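## Task

Set the red foam block down on the counter top itself, not resting on any other object there. Leave the other blocks standing, and keep the robot from toppling or ending up leaning.

## Robot and tools

ROBOT: TidyBot++, a wheeled base (0.54 m long, 0.50 m wide, 0.38 m tall) on four driven casters carrying one seven-joint arm with a two-finger gripper. The shoulder sits 0.12 m ahead of the base centre at 0.68 m height. Segments: upper arm 0.42 m, forearm 0.31 m, hand 0.31 m to the hand point. The arm starts folded, hand pointing down, reaching up to 0.08 m beyond the base front with the elbow up to 1.15 m high. A downward-pointing hand can reach about 0.94 m high only close to the base, less farther out. Cameras: base_camera (fixed on the base) and wrist_camera (looks along the hand).

FRAMES: Base frame has its origin on the floor below the base centre, x ahead, y to the left, z upward, in metres. hand_pose is reported in this frame and marks the midpoint between the finger pads; the hand's z axis runs out along the fingers, and the fingers close along its y axis. base_odometry is in the odometry frame (the base frame where the scene began), counts only wheel rotation (slip looks like travel) and drifts a few cm and degrees over many moves; heading in rad, left positive, -3.142 to 3.142. base_tilt is in degrees, forward and right positive.

move: one action per call, built from base, joints, target and optional speeds; cameras and blocking are not part of the action. Motions start together.
- base: an object of relative offsets from where the base currently stands, measured along its axes at command start: translate_m (metres, forward +, -2 to 2), strafe_m (metres, left +, -2 to 2), rotate_rad (radians, counter-clockwise from above +, -6.3 to 6.3). Translate and strafe together form one straight move.
- joints: absolute angle targets keyed by name: joint_1_rad (any angle; positive turns the arm clockwise from above, opposite to heading), joint_2_rad (-2.249 to 2.249, shoulder, 0 upright, positive leans forward), joint_3_rad (any), joint_4_rad (-2.579 to 2.579, elbow, 0 straight, negative bends forward when joint_3_rad is 3.14), joint_5_rad (any), joint_6_rad (-2.099 to 2.099, wrist), joint_7_rad (any; with the hand down, positive is counter-clockwise from above, and 1.57 opens the fingers left/right), gripper_pos (0 fully open to 1 fully closed; pad gap roughly 85 x (1 - gripper_pos) mm). Unbounded joints go the short way, so send steps under half a turn.
- target: one list of seven numbers, an absolute hand pose in the base frame: [x, y, z, qw, qx, qy, qz], metres then quaternion. With target, joints may hold only gripper_pos. The solver chooses the joint angles, favouring near-folded ones; the hand can curve and overshoot. After done it is usually within 3 cm; refine by adding (wanted minus read hand_pose) to the previous target's x, y, z. To hold still, resend hand_target, not hand_pose.
- speeds: caps for this action only, keys translate_m or strafe_m (0.05 to 0.5 m/s; give only one for a combined move) and rotate_rad (0.1 to 1.57 rad/s).
- cameras: list of base_camera, wrist_camera or all; omitted means all, [] means none.
- blocking: true/omitted returns once everything rests; false returns in about 0.5 s while motion continues.
Unknown keys make a call invalid; out-of-range values get it refused, which (like an unrequested stop) cancels later move, wait and finished_scene calls in that reply.

wait: seconds (0 to 10), optional cameras; commands nothing and returns state and images, early if motions finish. stop: brakes all running motions; optional cameras. zoom_image: camera plus region [x0, y0, x1, y1] in pixels of that camera's latest image, top-left origin, at most 504 x 504. finished_scene: scene (the current scene's number) ends the scene; the goal must hold without the robot.

RESULTS: pictures lists image order. move reads done or the worst status. base_status, joint_status, hand_status: moving, done, off_target (rested away from target, maybe still pushing), contact_stop or time_out (uncommanded stop; target dropped), stopped, not_followed (a check withheld the arm's targets; "joint command not followed" or "pose unreachable", with cause: for self-collision), torque_fault, limit_stop_at_motor_heat. Base done only means wheels turned as ordered. on_its_own lists uncommanded behaviour. motor_effort is percent of maximum per motor, bracket is the last action's peak. hand_target is where the joints' targets would put the hand. Gripper at 1 reading done means empty; off_target means it is holding something. ARM HIT, MOTOR HOT and OVER-TEMPERATURE FAULT flag hard self/base hits and overheating.

CAUTIONS: The arm neither slows nor steers around furniture and keeps pushing; there is no check against hitting the base. Low, close, forward-pointing hand targets often miss or drive into the base. Snagging the arm above about 0.6 m while driving, side swings with the arm stretched, or reaching far from folded over nearby furniture can tip the robot; back away or retract to right it. Loads make the arm sag; correct with offsets, never by commanding the angle currently read while holding. Friction may leave joints slightly short; when a held block touches a surface, hand_pose stops dropping. Avoid drops, releasing moving objects, slams, hard hits, strong pushes, squeezing something still supported, and fast swings with a load. Prolonged stretching or loads heat motors and can force a weak-braking stop.

Each tool is called after "Request:" by a JSON object that holds its "name" and its "arguments".

## Session

Request:
{"name": "move", "arguments": {}}

Scene clock: 0.00 s.
base_odometry: x=+0.000 y=+0.000 heading=+0.000
base_tilt: forward=+0.5 right=-0.5
base_status: not commanded
joint_positions: joint_1_rad=+0.048 joint_2_rad=-0.372 joint_3_rad=+3.173 joint_4_rad=-2.540 joint_5_rad=+0.032 joint_6_rad=-0.903 joint_7_rad=+1.527 gripper_pos=+0.000
joint_status: not commanded
motor_effort: joint_1_rad=+0 joint_2_rad=-1 joint_3_rad=+0 joint_4_rad=+14 joint_5_rad=+0 joint_6_rad=+0 joint_7_rad=-1
hand_pose: x=+0.2475 y=-0.0153 z=+0.5865 quat_wxyz=(+0.008, +0.998, -0.051, +0.035) (m; base frame)
hand_target: x=+0.2468 y=-0.0152 z=+0.5861 quat_wxyz=(+0.008, +0.998, -0.051, +0.034) (m; base frame)
hand_status: not commanded
pictures: base_camera, wrist_camera
camera_calibration:
wrist_camera: T_world_to_cam=[[-0.079299, -0.996057, 0.0397665, -0.0248556], [-0.994013, 0.0760025, -0.0784936, 0.346491], [0.0751618, -0.0457529, -0.996121, 0.696824], [0, 0, 0, 1]] pos_world=[0.290071, -0.0192101, 0.722306]

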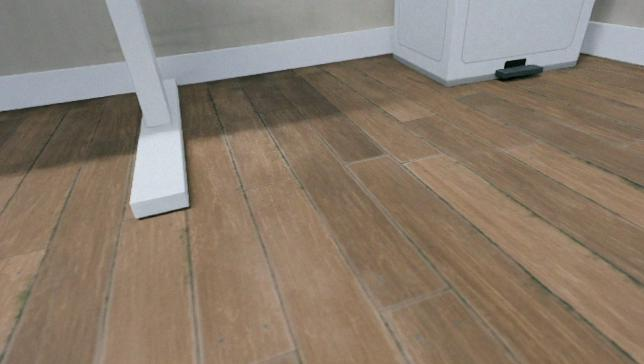

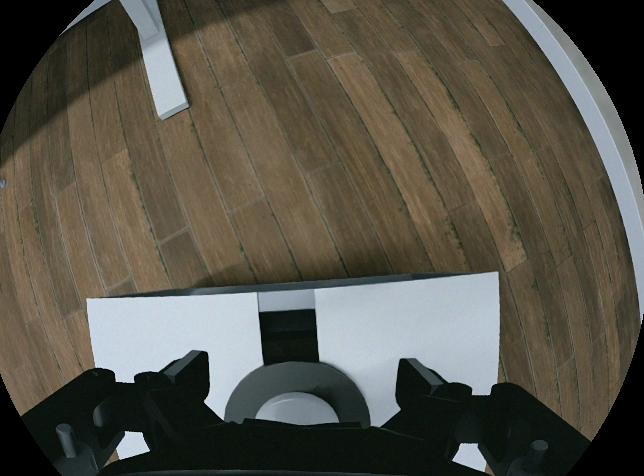

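Request:
{"name": "move", "arguments": {"joints": {"joint_6_rad": 0.3}}}

Request:
{"name": "move", "arguments": {"base": {"rotate_rad": 1.4}}}

Request:
{"name": "move", "arguments": {"base": {"rotate_rad": 1.5}}}

Request:
{"name": "move", "arguments": {"base": {"rotate_rad": 1.5}}}

Scene clock: 2.13 s.
move: done
base_odometry: x=+0.000 y=+0.000 heading=+0.000
base_tilt: forward=+0.5 right=-0.5
base_status: not commanded
joint_positions: joint_1_rad=+0.048 joint_2_rad=-0.372 joint_3_rad=+3.173 joint_4_rad=-2.536 joint_5_rad=+0.032 joint_6_rad=+0.247 joint_7_rad=+1.527 gripper_pos=+0.000
joint_status: all done
motor_effort: joint_1_rad=+0(1) joint_2_rad=-5(5) joint_3_rad=+0(1) joint_4_rad=+18(18) joint_5_rad=-1(1) joint_6_rad=+8(8) joint_7_rad=-1(1)
hand_pose: x=+0.5189 y=-0.0285 z=+0.7925 quat_wxyz=(+0.011, +0.817, -0.038, +0.575) (m; base frame)
hand_target: x=+0.5226 y=-0.0285 z=+0.8048 quat_wxyz=(+0.011, +0.804, -0.037, +0.594) (m; base frame)
hand_status: not commanded
pictures: base_camera, wrist_camera
camera_calibration:
wrist_camera: T_world_to_cam=[[-0.0905543, -0.995869, 0.00675158, 0.00734376], [-0.330966, 0.0236992, -0.943345, 0.973284], [0.939288, -0.0876585, -0.331744, -0.0951752], [0, 0, 0, 1]] pos_world=[0.412185, -0.0240955, 0.886519]

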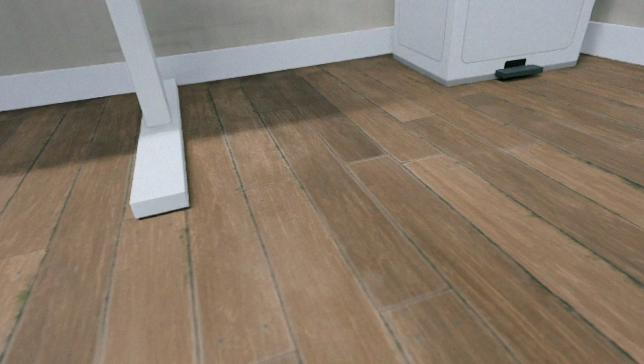

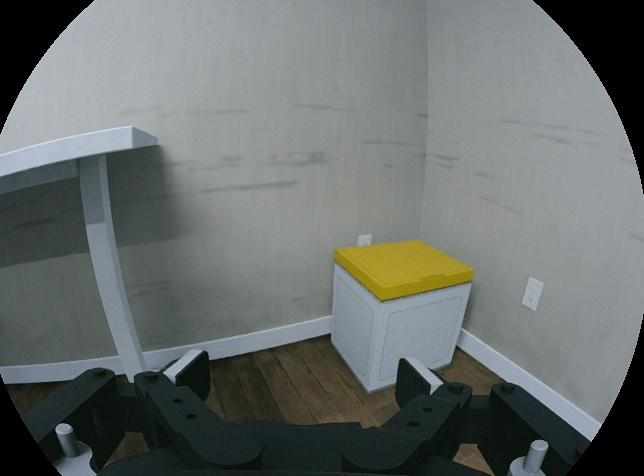

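Scene clock: 4.37 s.
move: done
base_odometry: x=+0.000 y=+0.000 heading=+1.400
base_tilt: forward=+0.6 right=-0.5
base_status: done
joint_positions: joint_1_rad=+0.048 joint_2_rad=-0.372 joint_3_rad=+3.173 joint_4_rad=-2.536 joint_5_rad=+0.032 joint_6_rad=+0.248 joint_7_rad=+1.527 gripper_pos=+0.000
joint_status: not commanded
motor_effort: joint_1_rad=+0(1) joint_2_rad=-5(6) joint_3_rad=+1(2) joint_4_rad=+18(19) joint_5_rad=+0(1) joint_6_rad=+8(8) joint_7_rad=-1(2)
hand_pose: x=+0.5190 y=-0.0285 z=+0.7927 quat_wxyz=(+0.011, +0.817, -0.038, +0.575) (m; base frame)
hand_target: x=+0.5226 y=-0.0285 z=+0.8048 quat_wxyz=(+0.011, +0.804, -0.037, +0.594) (m; base frame)
hand_status: not commanded
pictures: base_camera, wrist_camera
camera_calibration:
wrist_camera: T_world_to_cam=[[-0.0904348, -0.99588, 0.00672727, 0.00731443], [-0.330167, 0.0236078, -0.943627, 0.973391], [0.93958, -0.0875578, -0.330942, -0.0959403], [0, 0, 0, 1]] pos_world=[0.412187, -0.0240957, 0.886719]

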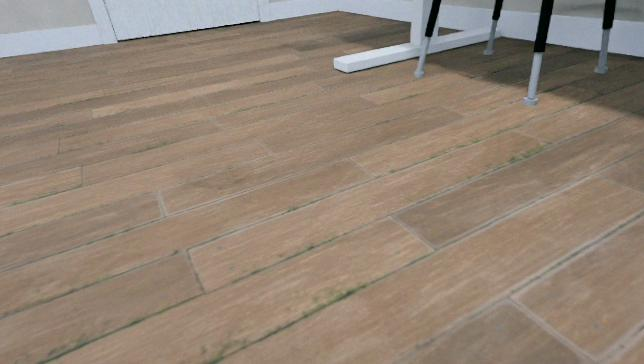

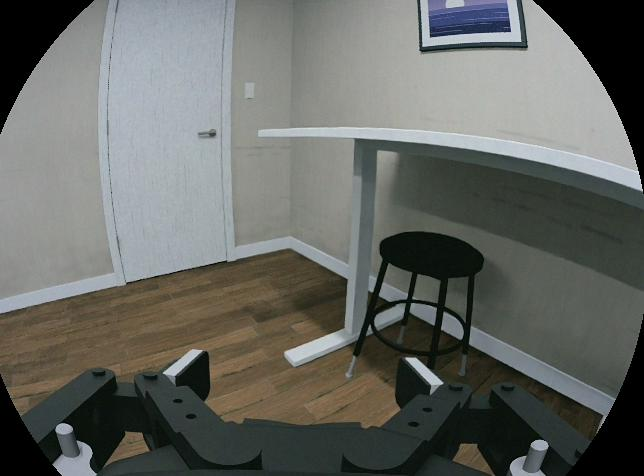

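Scene clock: 6.67 s.
move: done
base_odometry: x=+0.000 y=+0.000 heading=+2.899
base_tilt: forward=+0.5 right=-0.5
base_status: done
joint_positions: joint_1_rad=+0.048 joint_2_rad=-0.372 joint_3_rad=+3.173 joint_4_rad=-2.536 joint_5_rad=+0.032 joint_6_rad=+0.248 joint_7_rad=+1.527 gripper_pos=+0.000
joint_status: not commanded
motor_effort: joint_1_rad=+0(1) joint_2_rad=-5(6) joint_3_rad=+0(2) joint_4_rad=+17(19) joint_5_rad=-1(1) joint_6_rad=+7(8) joint_7_rad=-1(1)
hand_pose: x=+0.5191 y=-0.0285 z=+0.7928 quat_wxyz=(+0.011, +0.817, -0.038, +0.575) (m; base frame)
hand_target: x=+0.5226 y=-0.0285 z=+0.8048 quat_wxyz=(+0.011, +0.804, -0.037, +0.594) (m; base frame)
hand_status: not commanded
pictures: base_camera, wrist_camera
camera_calibration:
wrist_camera: T_world_to_cam=[[-0.0904346, -0.99588, 0.00670645, 0.00733217], [-0.329868, 0.0235997, -0.943732, 0.973455], [0.939685, -0.0875583, -0.330643, -0.0962154], [0, 0, 0, 1]] pos_world=[0.412187, -0.0240957, 0.886818]

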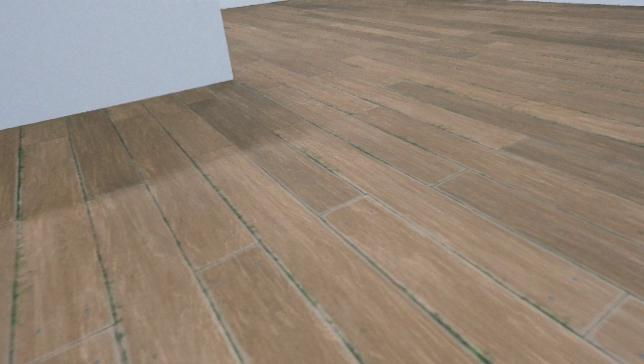

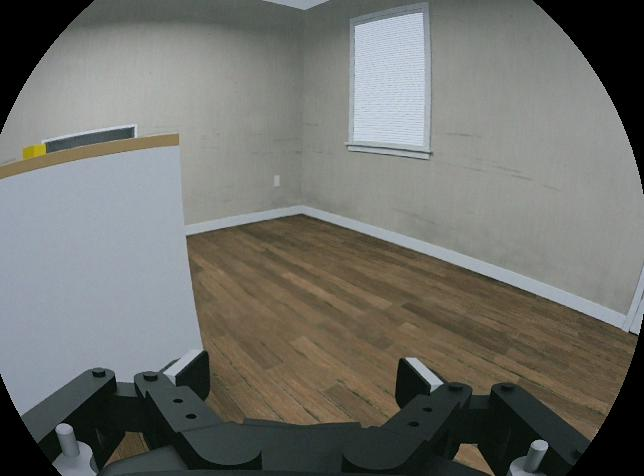

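Scene clock: 8.97 s.
move: done
base_odometry: x=+0.000 y=+0.000 heading=-1.885
base_tilt: forward=+0.5 right=-0.5
base_status: done
joint_positions: joint_1_rad=+0.048 joint_2_rad=-0.372 joint_3_rad=+3.173 joint_4_rad=-2.536 joint_5_rad=+0.032 joint_6_rad=+0.248 joint_7_rad=+1.527 gripper_pos=+0.000
joint_status: not commanded
motor_effort: joint_1_rad=+0(1) joint_2_rad=-5(6) joint_3_rad=+1(2) joint_4_rad=+18(19) joint_5_rad=-1(1) joint_6_rad=+7(8) joint_7_rad=-1(2)
hand_pose: x=+0.5191 y=-0.0285 z=+0.7929 quat_wxyz=(+0.011, +0.817, -0.038, +0.575) (m; base frame)
hand_target: x=+0.5226 y=-0.0285 z=+0.8048 quat_wxyz=(+0.011, +0.804, -0.037, +0.594) (m; base frame)
hand_status: not commanded
pictures: base_camera, wrist_camera
camera_calibration:
wrist_camera: T_world_to_cam=[[-0.0903363, -0.995889, 0.0066626, 0.00733033], [-0.32975, 0.0235974, -0.943773, 0.973443], [0.939736, -0.0874539, -0.330526, -0.0963382], [0, 0, 0, 1]] pos_world=[0.412188, -0.0240957, 0.886818]

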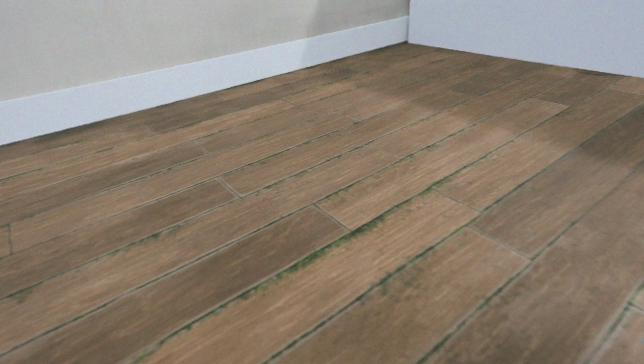

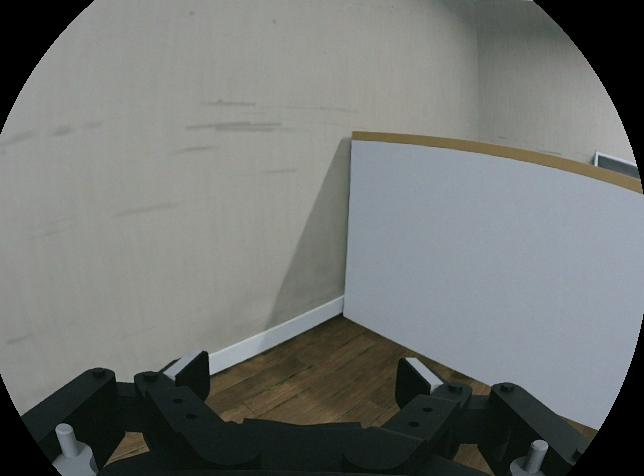

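Request:
{"name": "move", "arguments": {"base": {"rotate_rad": -0.7}, "joints": {"joint_2_rad": -0.3, "joint_4_rad": -1.3, "joint_6_rad": -0.8}}}

Scene clock: 12.07 s.
move: done
base_odometry: x=+0.000 y=+0.000 heading=-2.584
base_tilt: forward=+0.6 right=-0.5
base_status: done
joint_positions: joint_1_rad=+0.048 joint_2_rad=-0.316 joint_3_rad=+3.173 joint_4_rad=-1.306 joint_5_rad=+0.032 joint_6_rad=-0.736 joint_7_rad=+1.527 gripper_pos=+0.000
joint_status: all done
motor_effort: joint_1_rad=+0(1) joint_2_rad=-8(11) joint_3_rad=+0(2) joint_4_rad=+18(22) joint_5_rad=+0(1) joint_6_rad=+8(9) joint_7_rad=-1(1)
hand_pose: x=+0.5571 y=-0.0447 z=+1.2062 quat_wxyz=(+0.023, +0.758, -0.047, +0.650) (m; base frame)
hand_target: x=+0.5605 y=-0.0451 z=+1.1830 quat_wxyz=(+0.023, +0.782, -0.049, +0.621) (m; base frame)
hand_status: not commanded
pictures: base_camera, wrist_camera
camera_calibration:
wrist_camera: T_world_to_cam=[[-0.123952, -0.992284, 0.00293293, 0.0151877], [-0.145591, 0.0152627, -0.989227, 1.32831], [0.981549, -0.123044, -0.146359, -0.243854], [0, 0, 0, 1]] pos_world=[0.434628, -0.035208, 1.27827]

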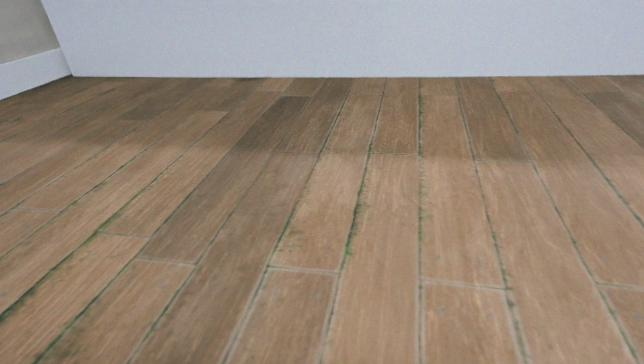

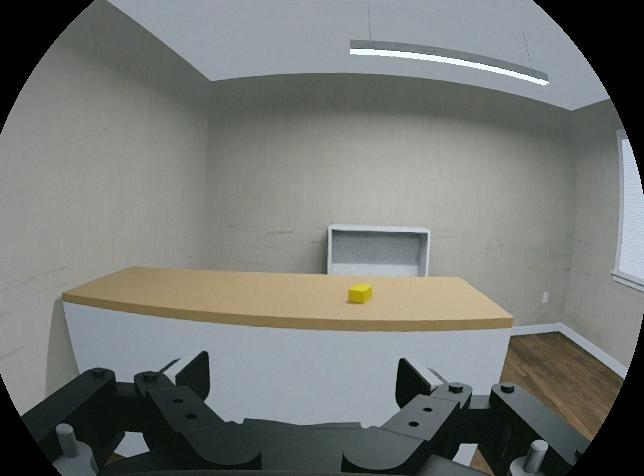

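Request:
{"name": "move", "arguments": {"base": {"rotate_rad": -1.6}, "cameras": []}}

Request:
{"name": "move", "arguments": {"base": {"rotate_rad": -1.5}}}

Request:
{"name": "move", "arguments": {"base": {"rotate_rad": -0.9}}}

Scene clock: 14.73 s.
move: done
base_odometry: x=+0.000 y=+0.000 heading=+2.100
base_tilt: forward=+0.5 right=-0.5
base_status: done
joint_positions: joint_1_rad=+0.048 joint_2_rad=-0.301 joint_3_rad=+3.174 joint_4_rad=-1.306 joint_5_rad=+0.032 joint_6_rad=-0.737 joint_7_rad=+1.527 gripper_pos=+0.000
joint_status: not commanded
motor_effort: joint_1_rad=+0(2) joint_2_rad=-8(11) joint_3_rad=+0(2) joint_4_rad=+19(20) joint_5_rad=-1(2) joint_6_rad=+7(8) joint_7_rad=-1(1)
hand_pose: x=+0.5648 y=-0.0452 z=+1.1992 quat_wxyz=(+0.023, +0.764, -0.048, +0.644) (m; base frame)
hand_target: x=+0.5605 y=-0.0451 z=+1.1830 quat_wxyz=(+0.023, +0.782, -0.049, +0.621) (m; base frame)
hand_status: not commanded
pictures: none
No camera images: "cameras" was empty.

Scene clock: 17.03 s.
move: done
base_odometry: x=+0.000 y=+0.000 heading=+0.601
base_tilt: forward=+0.6 right=-0.5
base_status: done
joint_positions: joint_1_rad=+0.048 joint_2_rad=-0.300 joint_3_rad=+3.174 joint_4_rad=-1.306 joint_5_rad=+0.032 joint_6_rad=-0.737 joint_7_rad=+1.527 gripper_pos=+0.000
joint_status: not commanded
motor_effort: joint_1_rad=+0(2) joint_2_rad=-8(11) joint_3_rad=+0(3) joint_4_rad=+18(20) joint_5_rad=+0(2) joint_6_rad=+8(8) joint_7_rad=-1(2)
hand_pose: x=+0.5650 y=-0.0453 z=+1.1988 quat_wxyz=(+0.023, +0.764, -0.048, +0.643) (m; base frame)
hand_target: x=+0.5605 y=-0.0451 z=+1.1830 quat_wxyz=(+0.023, +0.782, -0.049, +0.621) (m; base frame)
hand_status: not commanded
pictures: base_camera, wrist_camera
camera_calibration:
wrist_camera: T_world_to_cam=[[-0.12434, -0.992231, 0.00413618, 0.0143888], [-0.162592, 0.0162625, -0.986559, 1.3286], [0.978828, -0.123341, -0.163351, -0.23088], [0, 0, 0, 1]] pos_world=[0.443801, -0.0358064, 1.27297]

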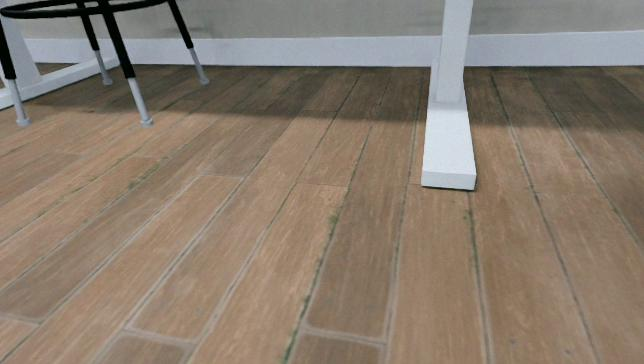

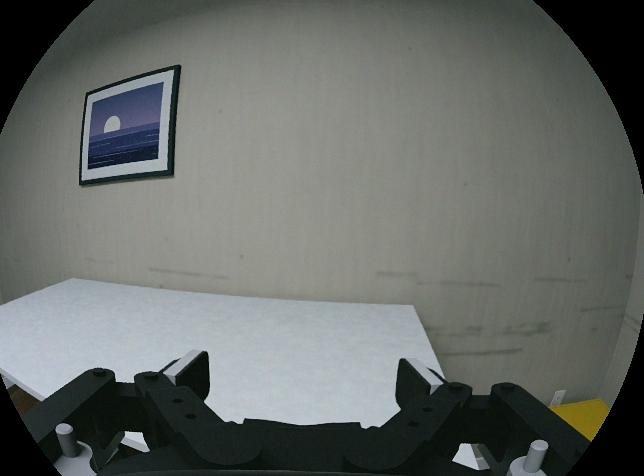

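Scene clock: 18.90 s.
move: done
base_odometry: x=+0.000 y=+0.000 heading=-0.299
base_tilt: forward=+0.6 right=-0.5
base_status: done
joint_positions: joint_1_rad=+0.048 joint_2_rad=-0.300 joint_3_rad=+3.174 joint_4_rad=-1.306 joint_5_rad=+0.032 joint_6_rad=-0.738 joint_7_rad=+1.527 gripper_pos=+0.000
joint_status: not commanded
motor_effort: joint_1_rad=+0(2) joint_2_rad=-8(10) joint_3_rad=+0(3) joint_4_rad=+18(20) joint_5_rad=+0(2) joint_6_rad=+8(8) joint_7_rad=+0(1)
hand_pose: x=+0.5650 y=-0.0454 z=+1.1988 quat_wxyz=(+0.023, +0.764, -0.048, +0.643) (m; base frame)
hand_target: x=+0.5605 y=-0.0451 z=+1.1830 quat_wxyz=(+0.023, +0.782, -0.049, +0.621) (m; base frame)
hand_status: not commanded
pictures: base_camera, wrist_camera
camera_calibration:
wrist_camera: T_world_to_cam=[[-0.124449, -0.992218, 0.00407844, 0.0145111], [-0.162775, 0.0163609, -0.986528, 1.32865], [0.978783, -0.123436, -0.163544, -0.230617], [0, 0, 0, 1]] pos_world=[0.4438, -0.0358063, 1.27297]

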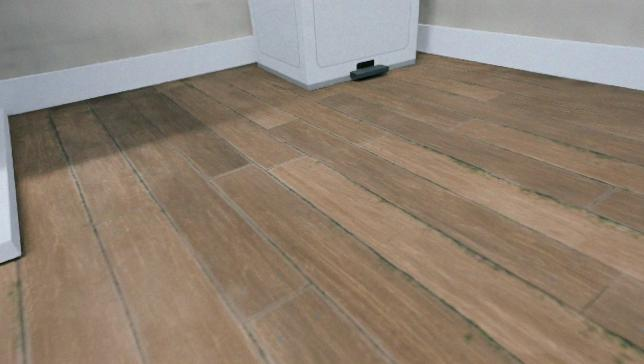

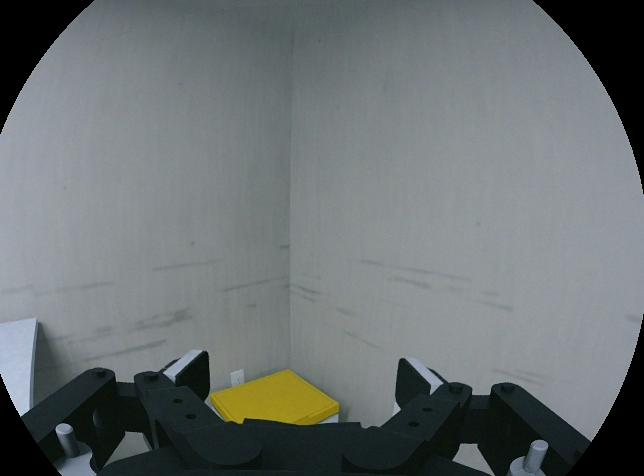

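Request:
{"name": "move", "arguments": {"base": {"rotate_rad": 0.9}, "joints": {"joint_6_rad": -1.35}}}

Request:
{"name": "move", "arguments": {"base": {"rotate_rad": 1.0}}}

Request:
{"name": "move", "arguments": {"base": {"rotate_rad": 1.5}, "joints": {"joint_6_rad": -0.9}}}

Scene clock: 21.00 s.
move: done
base_odometry: x=+0.000 y=+0.000 heading=+0.601
base_tilt: forward=+0.5 right=-0.5
base_status: done
joint_positions: joint_1_rad=+0.048 joint_2_rad=-0.300 joint_3_rad=+3.173 joint_4_rad=-1.300 joint_5_rad=+0.032 joint_6_rad=-1.289 joint_7_rad=+1.527 gripper_pos=+0.000
joint_status: all done
motor_effort: joint_1_rad=+0(1) joint_2_rad=-7(9) joint_3_rad=+1(2) joint_4_rad=+17(19) joint_5_rad=-1(2) joint_6_rad=+6(8) joint_7_rad=-1(1)
hand_pose: x=+0.4919 y=-0.0407 z=+1.0490 quat_wxyz=(+0.019, +0.908, -0.059, +0.413) (m; base frame)
hand_target: x=+0.4790 y=-0.0399 z=+1.0350 quat_wxyz=(+0.018, +0.921, -0.061, +0.385) (m; base frame)
hand_status: not commanded
pictures: base_camera, wrist_camera
camera_calibration:
wrist_camera: T_world_to_cam=[[-0.126303, -0.991766, 0.0211635, -0.00631477], [-0.648183, 0.0663593, -0.758587, 1.17066], [0.750937, -0.109529, -0.651228, 0.441162], [0, 0, 0, 1]] pos_world=[0.426723, -0.0356271, 1.17548]

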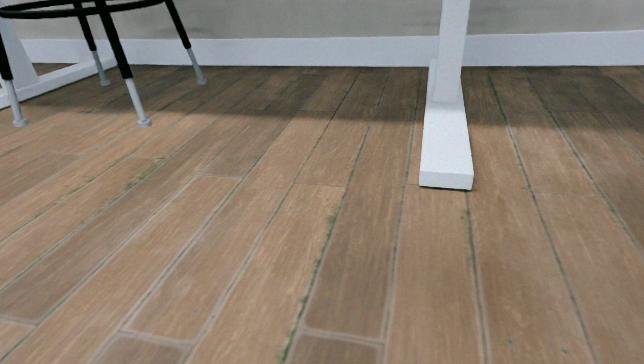

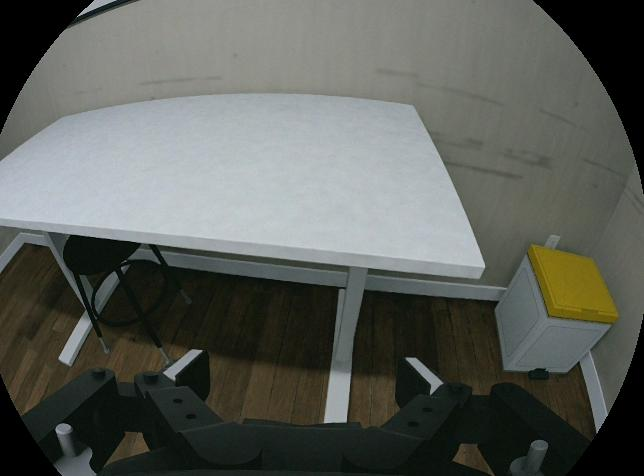

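Scene clock: 22.93 s.
move: done
base_odometry: x=+0.000 y=+0.000 heading=+1.600
base_tilt: forward=+0.5 right=-0.5
base_status: done
joint_positions: joint_1_rad=+0.048 joint_2_rad=-0.300 joint_3_rad=+3.173 joint_4_rad=-1.300 joint_5_rad=+0.032 joint_6_rad=-1.289 joint_7_rad=+1.527 gripper_pos=+0.000
joint_status: not commanded
motor_effort: joint_1_rad=+0(1) joint_2_rad=-7(9) joint_3_rad=+0(2) joint_4_rad=+18(18) joint_5_rad=-1(1) joint_6_rad=+6(6) joint_7_rad=-1(2)
hand_pose: x=+0.4919 y=-0.0407 z=+1.0490 quat_wxyz=(+0.019, +0.908, -0.059, +0.413) (m; base frame)
hand_target: x=+0.4790 y=-0.0399 z=+1.0350 quat_wxyz=(+0.018, +0.921, -0.061, +0.385) (m; base frame)
hand_status: not commanded
pictures: base_camera, wrist_camera
camera_calibration:
wrist_camera: T_world_to_cam=[[-0.126301, -0.991766, 0.0211816, -0.00633685], [-0.648291, 0.06636, -0.758495, 1.1706], [0.750844, -0.10953, -0.651334, 0.441327], [0, 0, 0, 1]] pos_world=[0.426723, -0.0356271, 1.17548]

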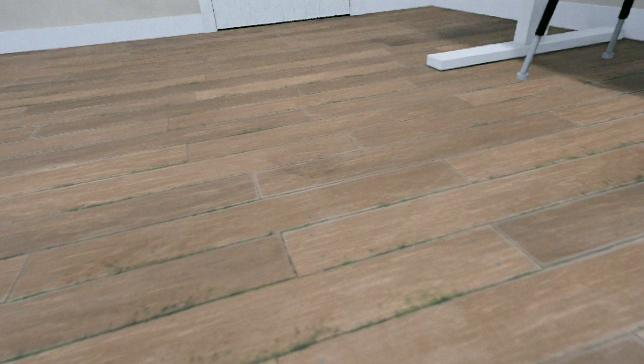

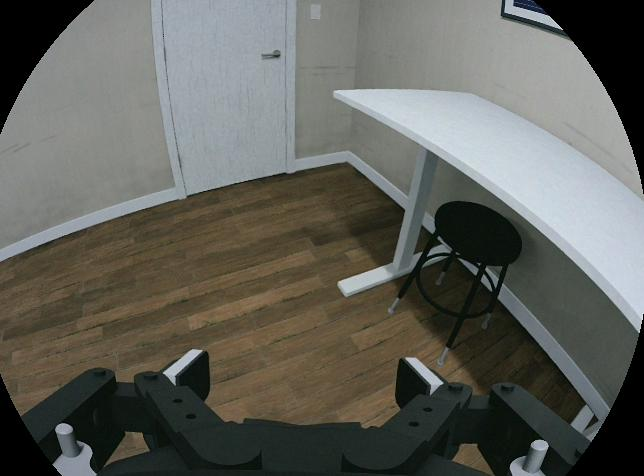

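Scene clock: 25.23 s.
move: done
base_odometry: x=+0.000 y=+0.000 heading=+3.100
base_tilt: forward=+0.5 right=-0.5
base_status: done
joint_positions: joint_1_rad=+0.048 joint_2_rad=-0.300 joint_3_rad=+3.173 joint_4_rad=-1.297 joint_5_rad=+0.032 joint_6_rad=-0.931 joint_7_rad=+1.527 gripper_pos=+0.000
joint_status: all done
motor_effort: joint_1_rad=+1(2) joint_2_rad=-8(10) joint_3_rad=+0(2) joint_4_rad=+18(19) joint_5_rad=-1(1) joint_6_rad=+7(8) joint_7_rad=-1(1)
hand_pose: x=+0.5486 y=-0.0444 z=+1.1454 quat_wxyz=(+0.022, +0.820, -0.052, +0.570) (m; base frame)
hand_target: x=+0.5520 y=-0.0448 z=+1.1531 quat_wxyz=(+0.022, +0.812, -0.051, +0.581) (m; base frame)
hand_status: not commanded
pictures: base_camera, wrist_camera
camera_calibration:
wrist_camera: T_world_to_cam=[[-0.125623, -0.99203, 0.00972038, 0.00791358], [-0.340866, 0.0339589, -0.939498, 1.31793], [0.931681, -0.121336, -0.342415, 0.00763286], [0, 0, 0, 1]] pos_world=[0.443119, -0.0359787, 1.24073]

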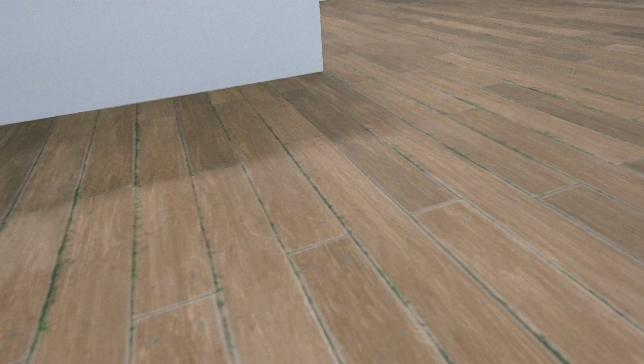

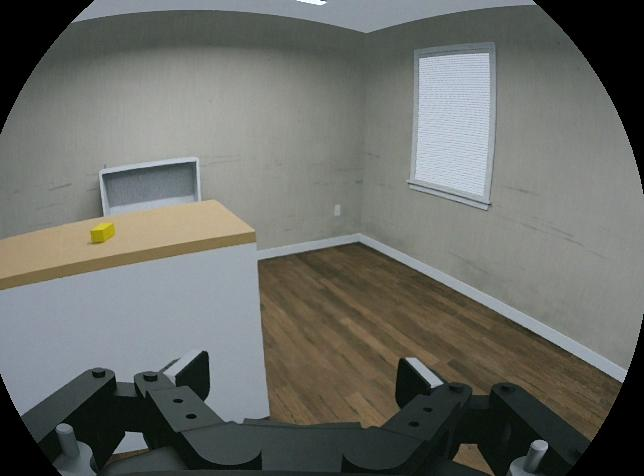

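Request:
{"name": "move", "arguments": {"base": {"rotate_rad": 0.6}, "cameras": []}}

Request:
{"name": "move", "arguments": {"base": {"strafe_m": -1.3}}}

Scene clock: 27.30 s.
move: done
base_odometry: x=+0.000 y=+0.000 heading=-2.584
base_tilt: forward=+0.6 right=-0.5
base_status: done
joint_positions: joint_1_rad=+0.047 joint_2_rad=-0.300 joint_3_rad=+3.173 joint_4_rad=-1.297 joint_5_rad=+0.032 joint_6_rad=-0.931 joint_7_rad=+1.527 gripper_pos=+0.000
joint_status: not commanded
motor_effort: joint_1_rad=+0(2) joint_2_rad=-8(9) joint_3_rad=+1(2) joint_4_rad=+18(19) joint_5_rad=+0(2) joint_6_rad=+7(8) joint_7_rad=-1(1)
hand_pose: x=+0.5486 y=-0.0443 z=+1.1454 quat_wxyz=(+0.022, +0.820, -0.052, +0.570) (m; base frame)
hand_target: x=+0.5520 y=-0.0448 z=+1.1531 quat_wxyz=(+0.022, +0.812, -0.051, +0.581) (m; base frame)
hand_status: not commanded
pictures: none
No camera images: "cameras" was empty.

Scene clock: 30.90 s.
move: done
base_odometry: x=-0.688 y=+1.103 heading=-2.583
base_tilt: forward=+0.5 right=-0.5
base_status: done
joint_positions: joint_1_rad=+0.047 joint_2_rad=-0.300 joint_3_rad=+3.173 joint_4_rad=-1.297 joint_5_rad=+0.032 joint_6_rad=-0.931 joint_7_rad=+1.527 gripper_pos=+0.000
joint_status: not commanded
motor_effort: joint_1_rad=+0(2) joint_2_rad=-8(9) joint_3_rad=+0(4) joint_4_rad=+18(19) joint_5_rad=-1(1) joint_6_rad=+7(8) joint_7_rad=-1(1)
hand_pose: x=+0.5486 y=-0.0443 z=+1.1454 quat_wxyz=(+0.022, +0.820, -0.052, +0.570) (m; base frame)
hand_target: x=+0.5520 y=-0.0448 z=+1.1531 quat_wxyz=(+0.022, +0.812, -0.051, +0.581) (m; base frame)
hand_status: not commanded
pictures: base_camera, wrist_camera
camera_calibration:
wrist_camera: T_world_to_cam=[[-0.12553, -0.992042, 0.00968641, 0.00791432], [-0.340869, 0.0339593, -0.939497, 1.31793], [0.931692, -0.121237, -0.342419, 0.00763641], [0, 0, 0, 1]] pos_world=[0.443119, -0.0359787, 1.24073]

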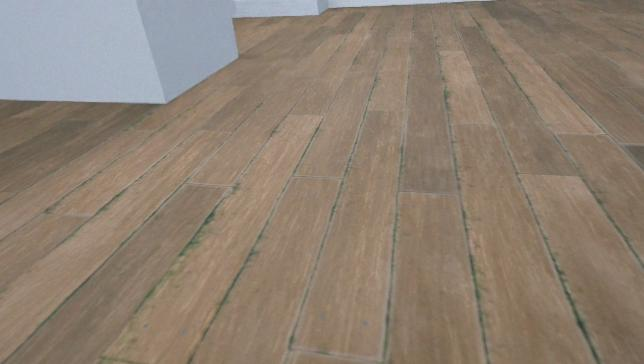

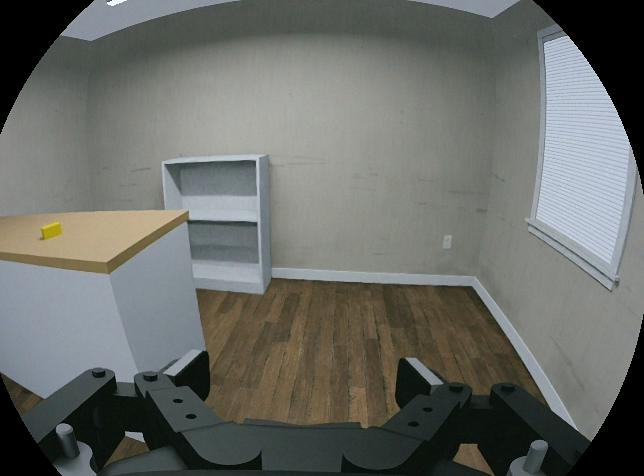

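Request:
{"name": "move", "arguments": {"base": {"translate_m": 1.4, "strafe_m": -0.15}}}

Request:
{"name": "move", "arguments": {"base": {"rotate_rad": 0.8}}}

Scene clock: 35.10 s.
move: done
base_odometry: x=-1.955 y=+0.489 heading=-2.583
base_tilt: forward=+0.5 right=-0.5
base_status: done
joint_positions: joint_1_rad=+0.047 joint_2_rad=-0.295 joint_3_rad=+3.173 joint_4_rad=-1.297 joint_5_rad=+0.032 joint_6_rad=-0.931 joint_7_rad=+1.527 gripper_pos=+0.000
joint_status: not commanded
motor_effort: joint_1_rad=+0(1) joint_2_rad=-8(12) joint_3_rad=+0(1) joint_4_rad=+18(20) joint_5_rad=-1(1) joint_6_rad=+8(8) joint_7_rad=-1(1)
hand_pose: x=+0.5510 y=-0.0445 z=+1.1432 quat_wxyz=(+0.022, +0.821, -0.052, +0.568) (m; base frame)
hand_target: x=+0.5520 y=-0.0448 z=+1.1531 quat_wxyz=(+0.022, +0.812, -0.051, +0.581) (m; base frame)
hand_status: not commanded
pictures: base_camera, wrist_camera
camera_calibration:
wrist_camera: T_world_to_cam=[[-0.12546, -0.992047, 0.0101081, 0.00754165], [-0.345692, 0.0341635, -0.937726, 1.31729], [0.929923, -0.121141, -0.347229, 0.0110877], [0, 0, 0, 1]] pos_world=[0.446012, -0.0361784, 1.23903]

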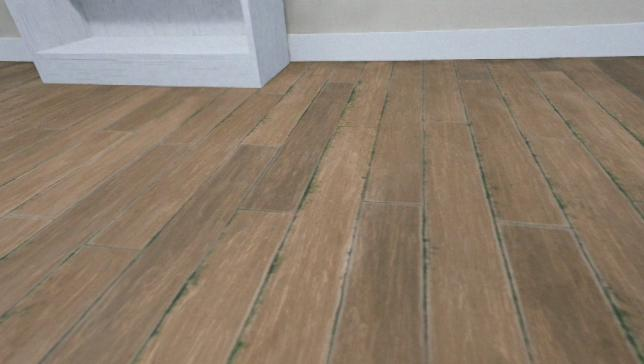

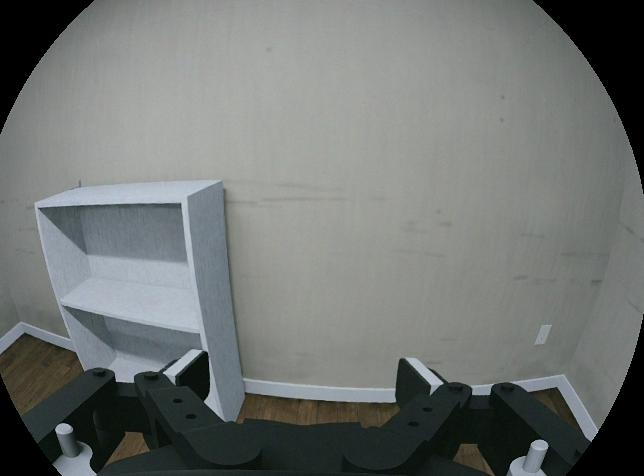

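Scene clock: 36.87 s.
move: done
base_odometry: x=-1.955 y=+0.489 heading=-1.784
base_tilt: forward=+0.5 right=-0.5
base_status: done
joint_positions: joint_1_rad=+0.047 joint_2_rad=-0.295 joint_3_rad=+3.173 joint_4_rad=-1.297 joint_5_rad=+0.032 joint_6_rad=-0.931 joint_7_rad=+1.527 gripper_pos=+0.000
joint_status: not commanded
motor_effort: joint_1_rad=+0(2) joint_2_rad=-9(10) joint_3_rad=+0(2) joint_4_rad=+18(19) joint_5_rad=+0(2) joint_6_rad=+8(8) joint_7_rad=+0(1)
hand_pose: x=+0.5510 y=-0.0444 z=+1.1432 quat_wxyz=(+0.022, +0.821, -0.052, +0.568) (m; base frame)
hand_target: x=+0.5520 y=-0.0448 z=+1.1531 quat_wxyz=(+0.022, +0.812, -0.051, +0.581) (m; base frame)
hand_status: not commanded
pictures: base_camera, wrist_camera
camera_calibration:
wrist_camera: T_world_to_cam=[[-0.125356, -0.992061, 0.0100693, 0.00764228], [-0.345663, 0.0341599, -0.937737, 1.31729], [0.929948, -0.121032, -0.347201, 0.0110577], [0, 0, 0, 1]] pos_world=[0.446012, -0.0360784, 1.23903]

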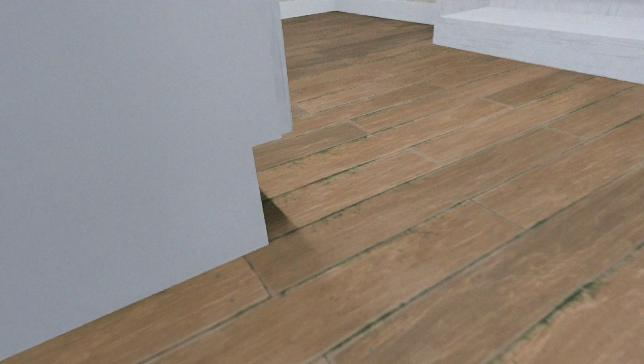

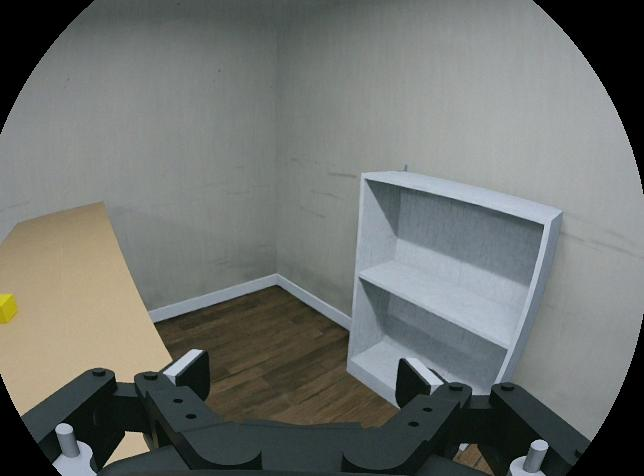

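Request:
{"name": "move", "arguments": {"base": {"translate_m": 0.66, "strafe_m": -0.68}}}

Request:
{"name": "move", "arguments": {"base": {"rotate_rad": 1.2}}}

Request:
{"name": "zoom_image", "arguments": {"camera": "wrist_camera", "region": [0, 100, 504, 440]}}

Scene clock: 40.43 s.
move: done
base_odometry: x=-2.759 y=-0.013 heading=-1.783
base_tilt: forward=+0.5 right=-0.5
base_status: done
joint_positions: joint_1_rad=+0.047 joint_2_rad=-0.297 joint_3_rad=+3.173 joint_4_rad=-1.297 joint_5_rad=+0.032 joint_6_rad=-0.931 joint_7_rad=+1.527 gripper_pos=+0.000
joint_status: not commanded
motor_effort: joint_1_rad=+0(2) joint_2_rad=-8(12) joint_3_rad=+0(3) joint_4_rad=+18(19) joint_5_rad=+0(1) joint_6_rad=+7(8) joint_7_rad=-1(1)
hand_pose: x=+0.5499 y=-0.0444 z=+1.1443 quat_wxyz=(+0.022, +0.821, -0.052, +0.569) (m; base frame)
hand_target: x=+0.5520 y=-0.0448 z=+1.1531 quat_wxyz=(+0.022, +0.812, -0.051, +0.581) (m; base frame)
hand_status: not commanded
pictures: base_camera, wrist_camera
camera_calibration:
wrist_camera: T_world_to_cam=[[-0.125444, -0.992051, 0.0098923, 0.00771782], [-0.343372, 0.03406, -0.938582, 1.31758], [0.930784, -0.121136, -0.344915, 0.00942452], [0, 0, 0, 1]] pos_world=[0.444615, -0.0360786, 1.23983]

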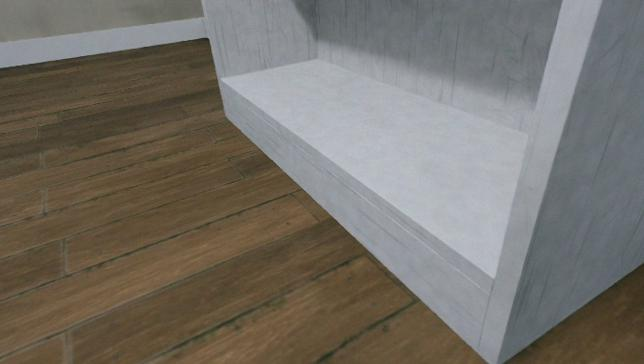

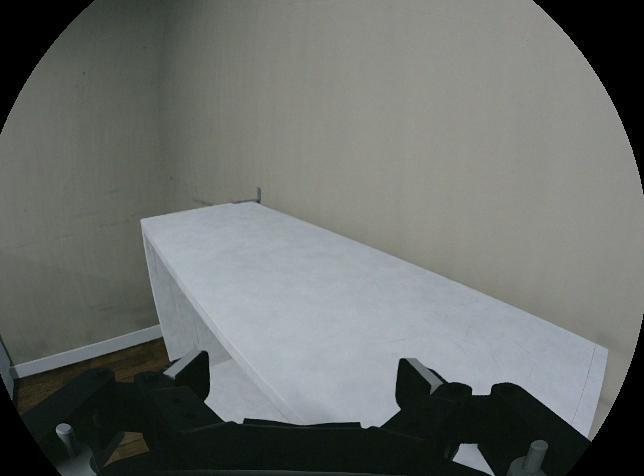

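Scene clock: 42.63 s.
move: done
base_odometry: x=-2.759 y=-0.013 heading=-0.584
base_tilt: forward=+0.5 right=-0.5
base_status: done
joint_positions: joint_1_rad=+0.048 joint_2_rad=-0.297 joint_3_rad=+3.173 joint_4_rad=-1.297 joint_5_rad=+0.032 joint_6_rad=-0.931 joint_7_rad=+1.527 gripper_pos=+0.000
joint_status: not commanded
motor_effort: joint_1_rad=+0(2) joint_2_rad=-8(10) joint_3_rad=+0(2) joint_4_rad=+18(19) joint_5_rad=-1(2) joint_6_rad=+7(8) joint_7_rad=-1(1)
hand_pose: x=+0.5498 y=-0.0445 z=+1.1443 quat_wxyz=(+0.022, +0.821, -0.052, +0.569) (m; base frame)
hand_target: x=+0.5520 y=-0.0448 z=+1.1531 quat_wxyz=(+0.022, +0.812, -0.051, +0.581) (m; base frame)
hand_status: not commanded
pictures: base_camera, wrist_camera
camera_calibration:
wrist_camera: T_world_to_cam=[[-0.125663, -0.992024, 0.00986753, 0.00784697], [-0.343354, 0.0341578, -0.938585, 1.31758], [0.930762, -0.121333, -0.344907, 0.00941796], [0, 0, 0, 1]] pos_world=[0.444615, -0.0360784, 1.23983]

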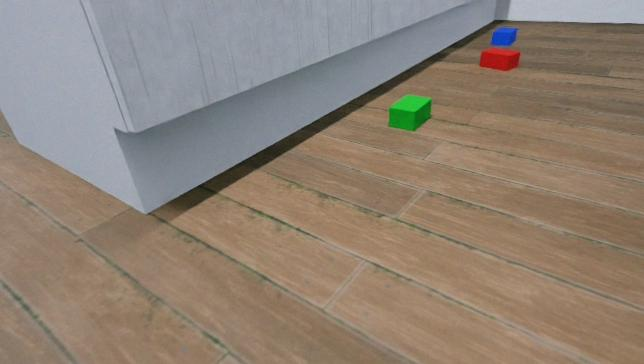

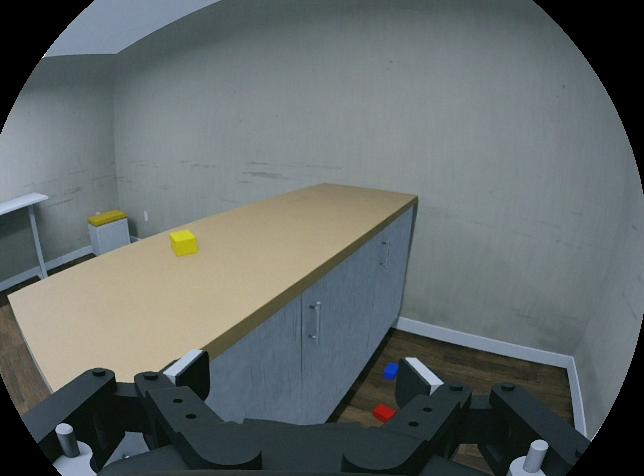

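Scaled by 1.000.

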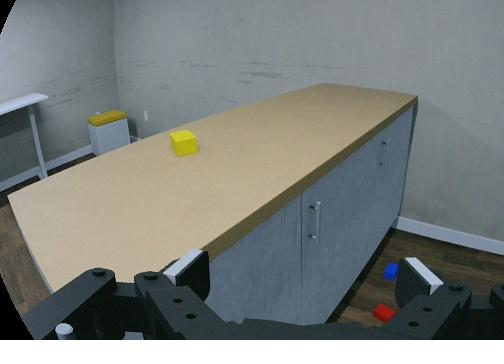

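Request:
{"name": "move", "arguments": {"base": {"rotate_rad": -0.38}, "joints": {"joint_6_rad": -1.3}}}

Scene clock: 44.93 s.
move: done
base_odometry: x=-2.759 y=-0.013 heading=-0.963
base_tilt: forward=+0.5 right=-0.5
base_status: done
joint_positions: joint_1_rad=+0.048 joint_2_rad=-0.297 joint_3_rad=+3.173 joint_4_rad=-1.297 joint_5_rad=+0.032 joint_6_rad=-1.262 joint_7_rad=+1.527 gripper_pos=+0.000
joint_status: all done
motor_effort: joint_1_rad=+0(1) joint_2_rad=-7(9) joint_3_rad=+0(2) joint_4_rad=+17(19) joint_5_rad=+0(2) joint_6_rad=+6(8) joint_7_rad=-1(1)
hand_pose: x=+0.4985 y=-0.0412 z=+1.0555 quat_wxyz=(+0.019, +0.903, -0.059, +0.425) (m; base frame)
hand_target: x=+0.4896 y=-0.0407 z=+1.0463 quat_wxyz=(+0.018, +0.911, -0.060, +0.408) (m; base frame)
hand_status: not commanded
pictures: base_camera, wrist_camera
camera_calibration:
wrist_camera: T_world_to_cam=[[-0.126581, -0.991747, 0.0203564, -0.00513442], [-0.628155, 0.0642576, -0.77543, 1.18751], [0.767723, -0.110941, -0.631105, 0.410741], [0, 0, 0, 1]] pos_world=[0.429956, -0.0358305, 1.18016]

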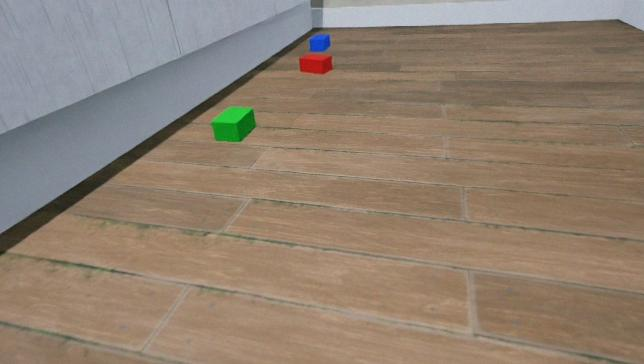

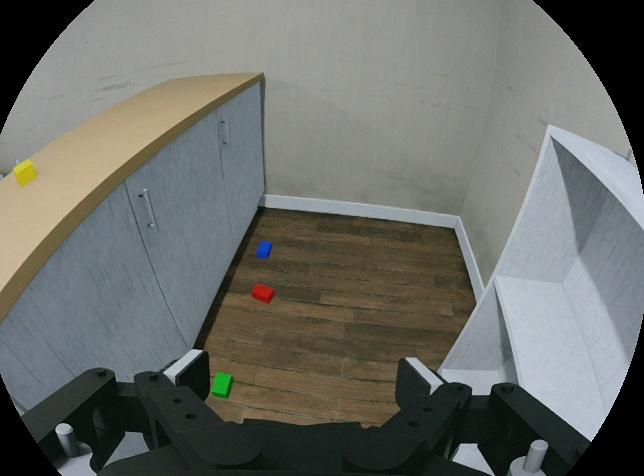

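Request:
{"name": "move", "arguments": {"base": {"rotate_rad": -0.24}, "cameras": []}}

Request:
{"name": "move", "arguments": {"base": {"translate_m": 0.5}}}

Scene clock: 46.90 s.
move: done
base_odometry: x=-2.759 y=-0.013 heading=-1.202
base_tilt: forward=+0.5 right=-0.4
base_status: done
joint_positions: joint_1_rad=+0.048 joint_2_rad=-0.297 joint_3_rad=+3.173 joint_4_rad=-1.297 joint_5_rad=+0.032 joint_6_rad=-1.262 joint_7_rad=+1.527 gripper_pos=+0.000
joint_status: not commanded
motor_effort: joint_1_rad=+0(2) joint_2_rad=-7(8) joint_3_rad=+0(2) joint_4_rad=+18(18) joint_5_rad=+0(1) joint_6_rad=+6(6) joint_7_rad=-1(1)
hand_pose: x=+0.4985 y=-0.0412 z=+1.0555 quat_wxyz=(+0.019, +0.903, -0.059, +0.425) (m; base frame)
hand_target: x=+0.4896 y=-0.0407 z=+1.0463 quat_wxyz=(+0.018, +0.911, -0.060, +0.408) (m; base frame)
hand_status: not commanded
pictures: none
No camera images: "cameras" was empty.

Scene clock: 49.23 s.
move: done
base_odometry: x=-2.579 y=-0.479 heading=-1.202
base_tilt: forward=+0.5 right=-0.5
base_status: done
joint_positions: joint_1_rad=+0.048 joint_2_rad=-0.290 joint_3_rad=+3.173 joint_4_rad=-1.297 joint_5_rad=+0.032 joint_6_rad=-1.262 joint_7_rad=+1.527 gripper_pos=+0.000
joint_status: not commanded
motor_effort: joint_1_rad=+0(1) joint_2_rad=-8(11) joint_3_rad=+1(1) joint_4_rad=+16(19) joint_5_rad=-1(1) joint_6_rad=+6(7) joint_7_rad=-1(1)
hand_pose: x=+0.5011 y=-0.0414 z=+1.0528 quat_wxyz=(+0.019, +0.904, -0.059, +0.422) (m; base frame)
hand_target: x=+0.4896 y=-0.0407 z=+1.0463 quat_wxyz=(+0.018, +0.911, -0.060, +0.408) (m; base frame)
hand_status: not commanded
pictures: base_camera, wrist_camera
camera_calibration:
wrist_camera: T_world_to_cam=[[-0.126466, -0.991751, 0.0208825, -0.00551522], [-0.633604, 0.0645625, -0.770959, 1.18512], [0.763251, -0.110731, -0.636543, 0.415006], [0, 0, 0, 1]] pos_world=[0.433447, -0.03603, 1.17796]

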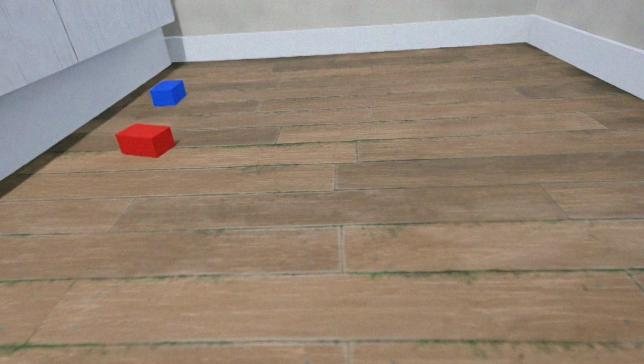

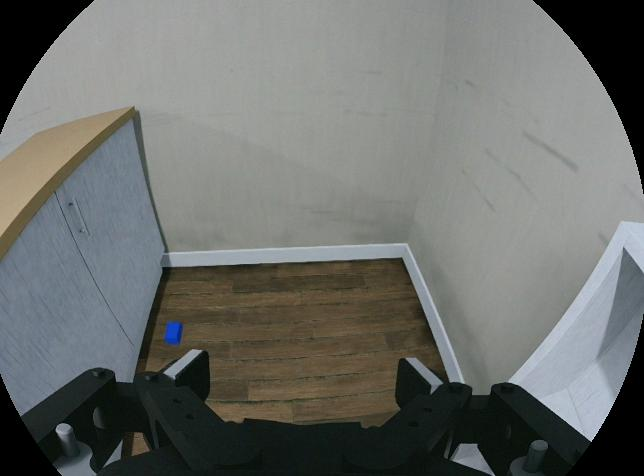

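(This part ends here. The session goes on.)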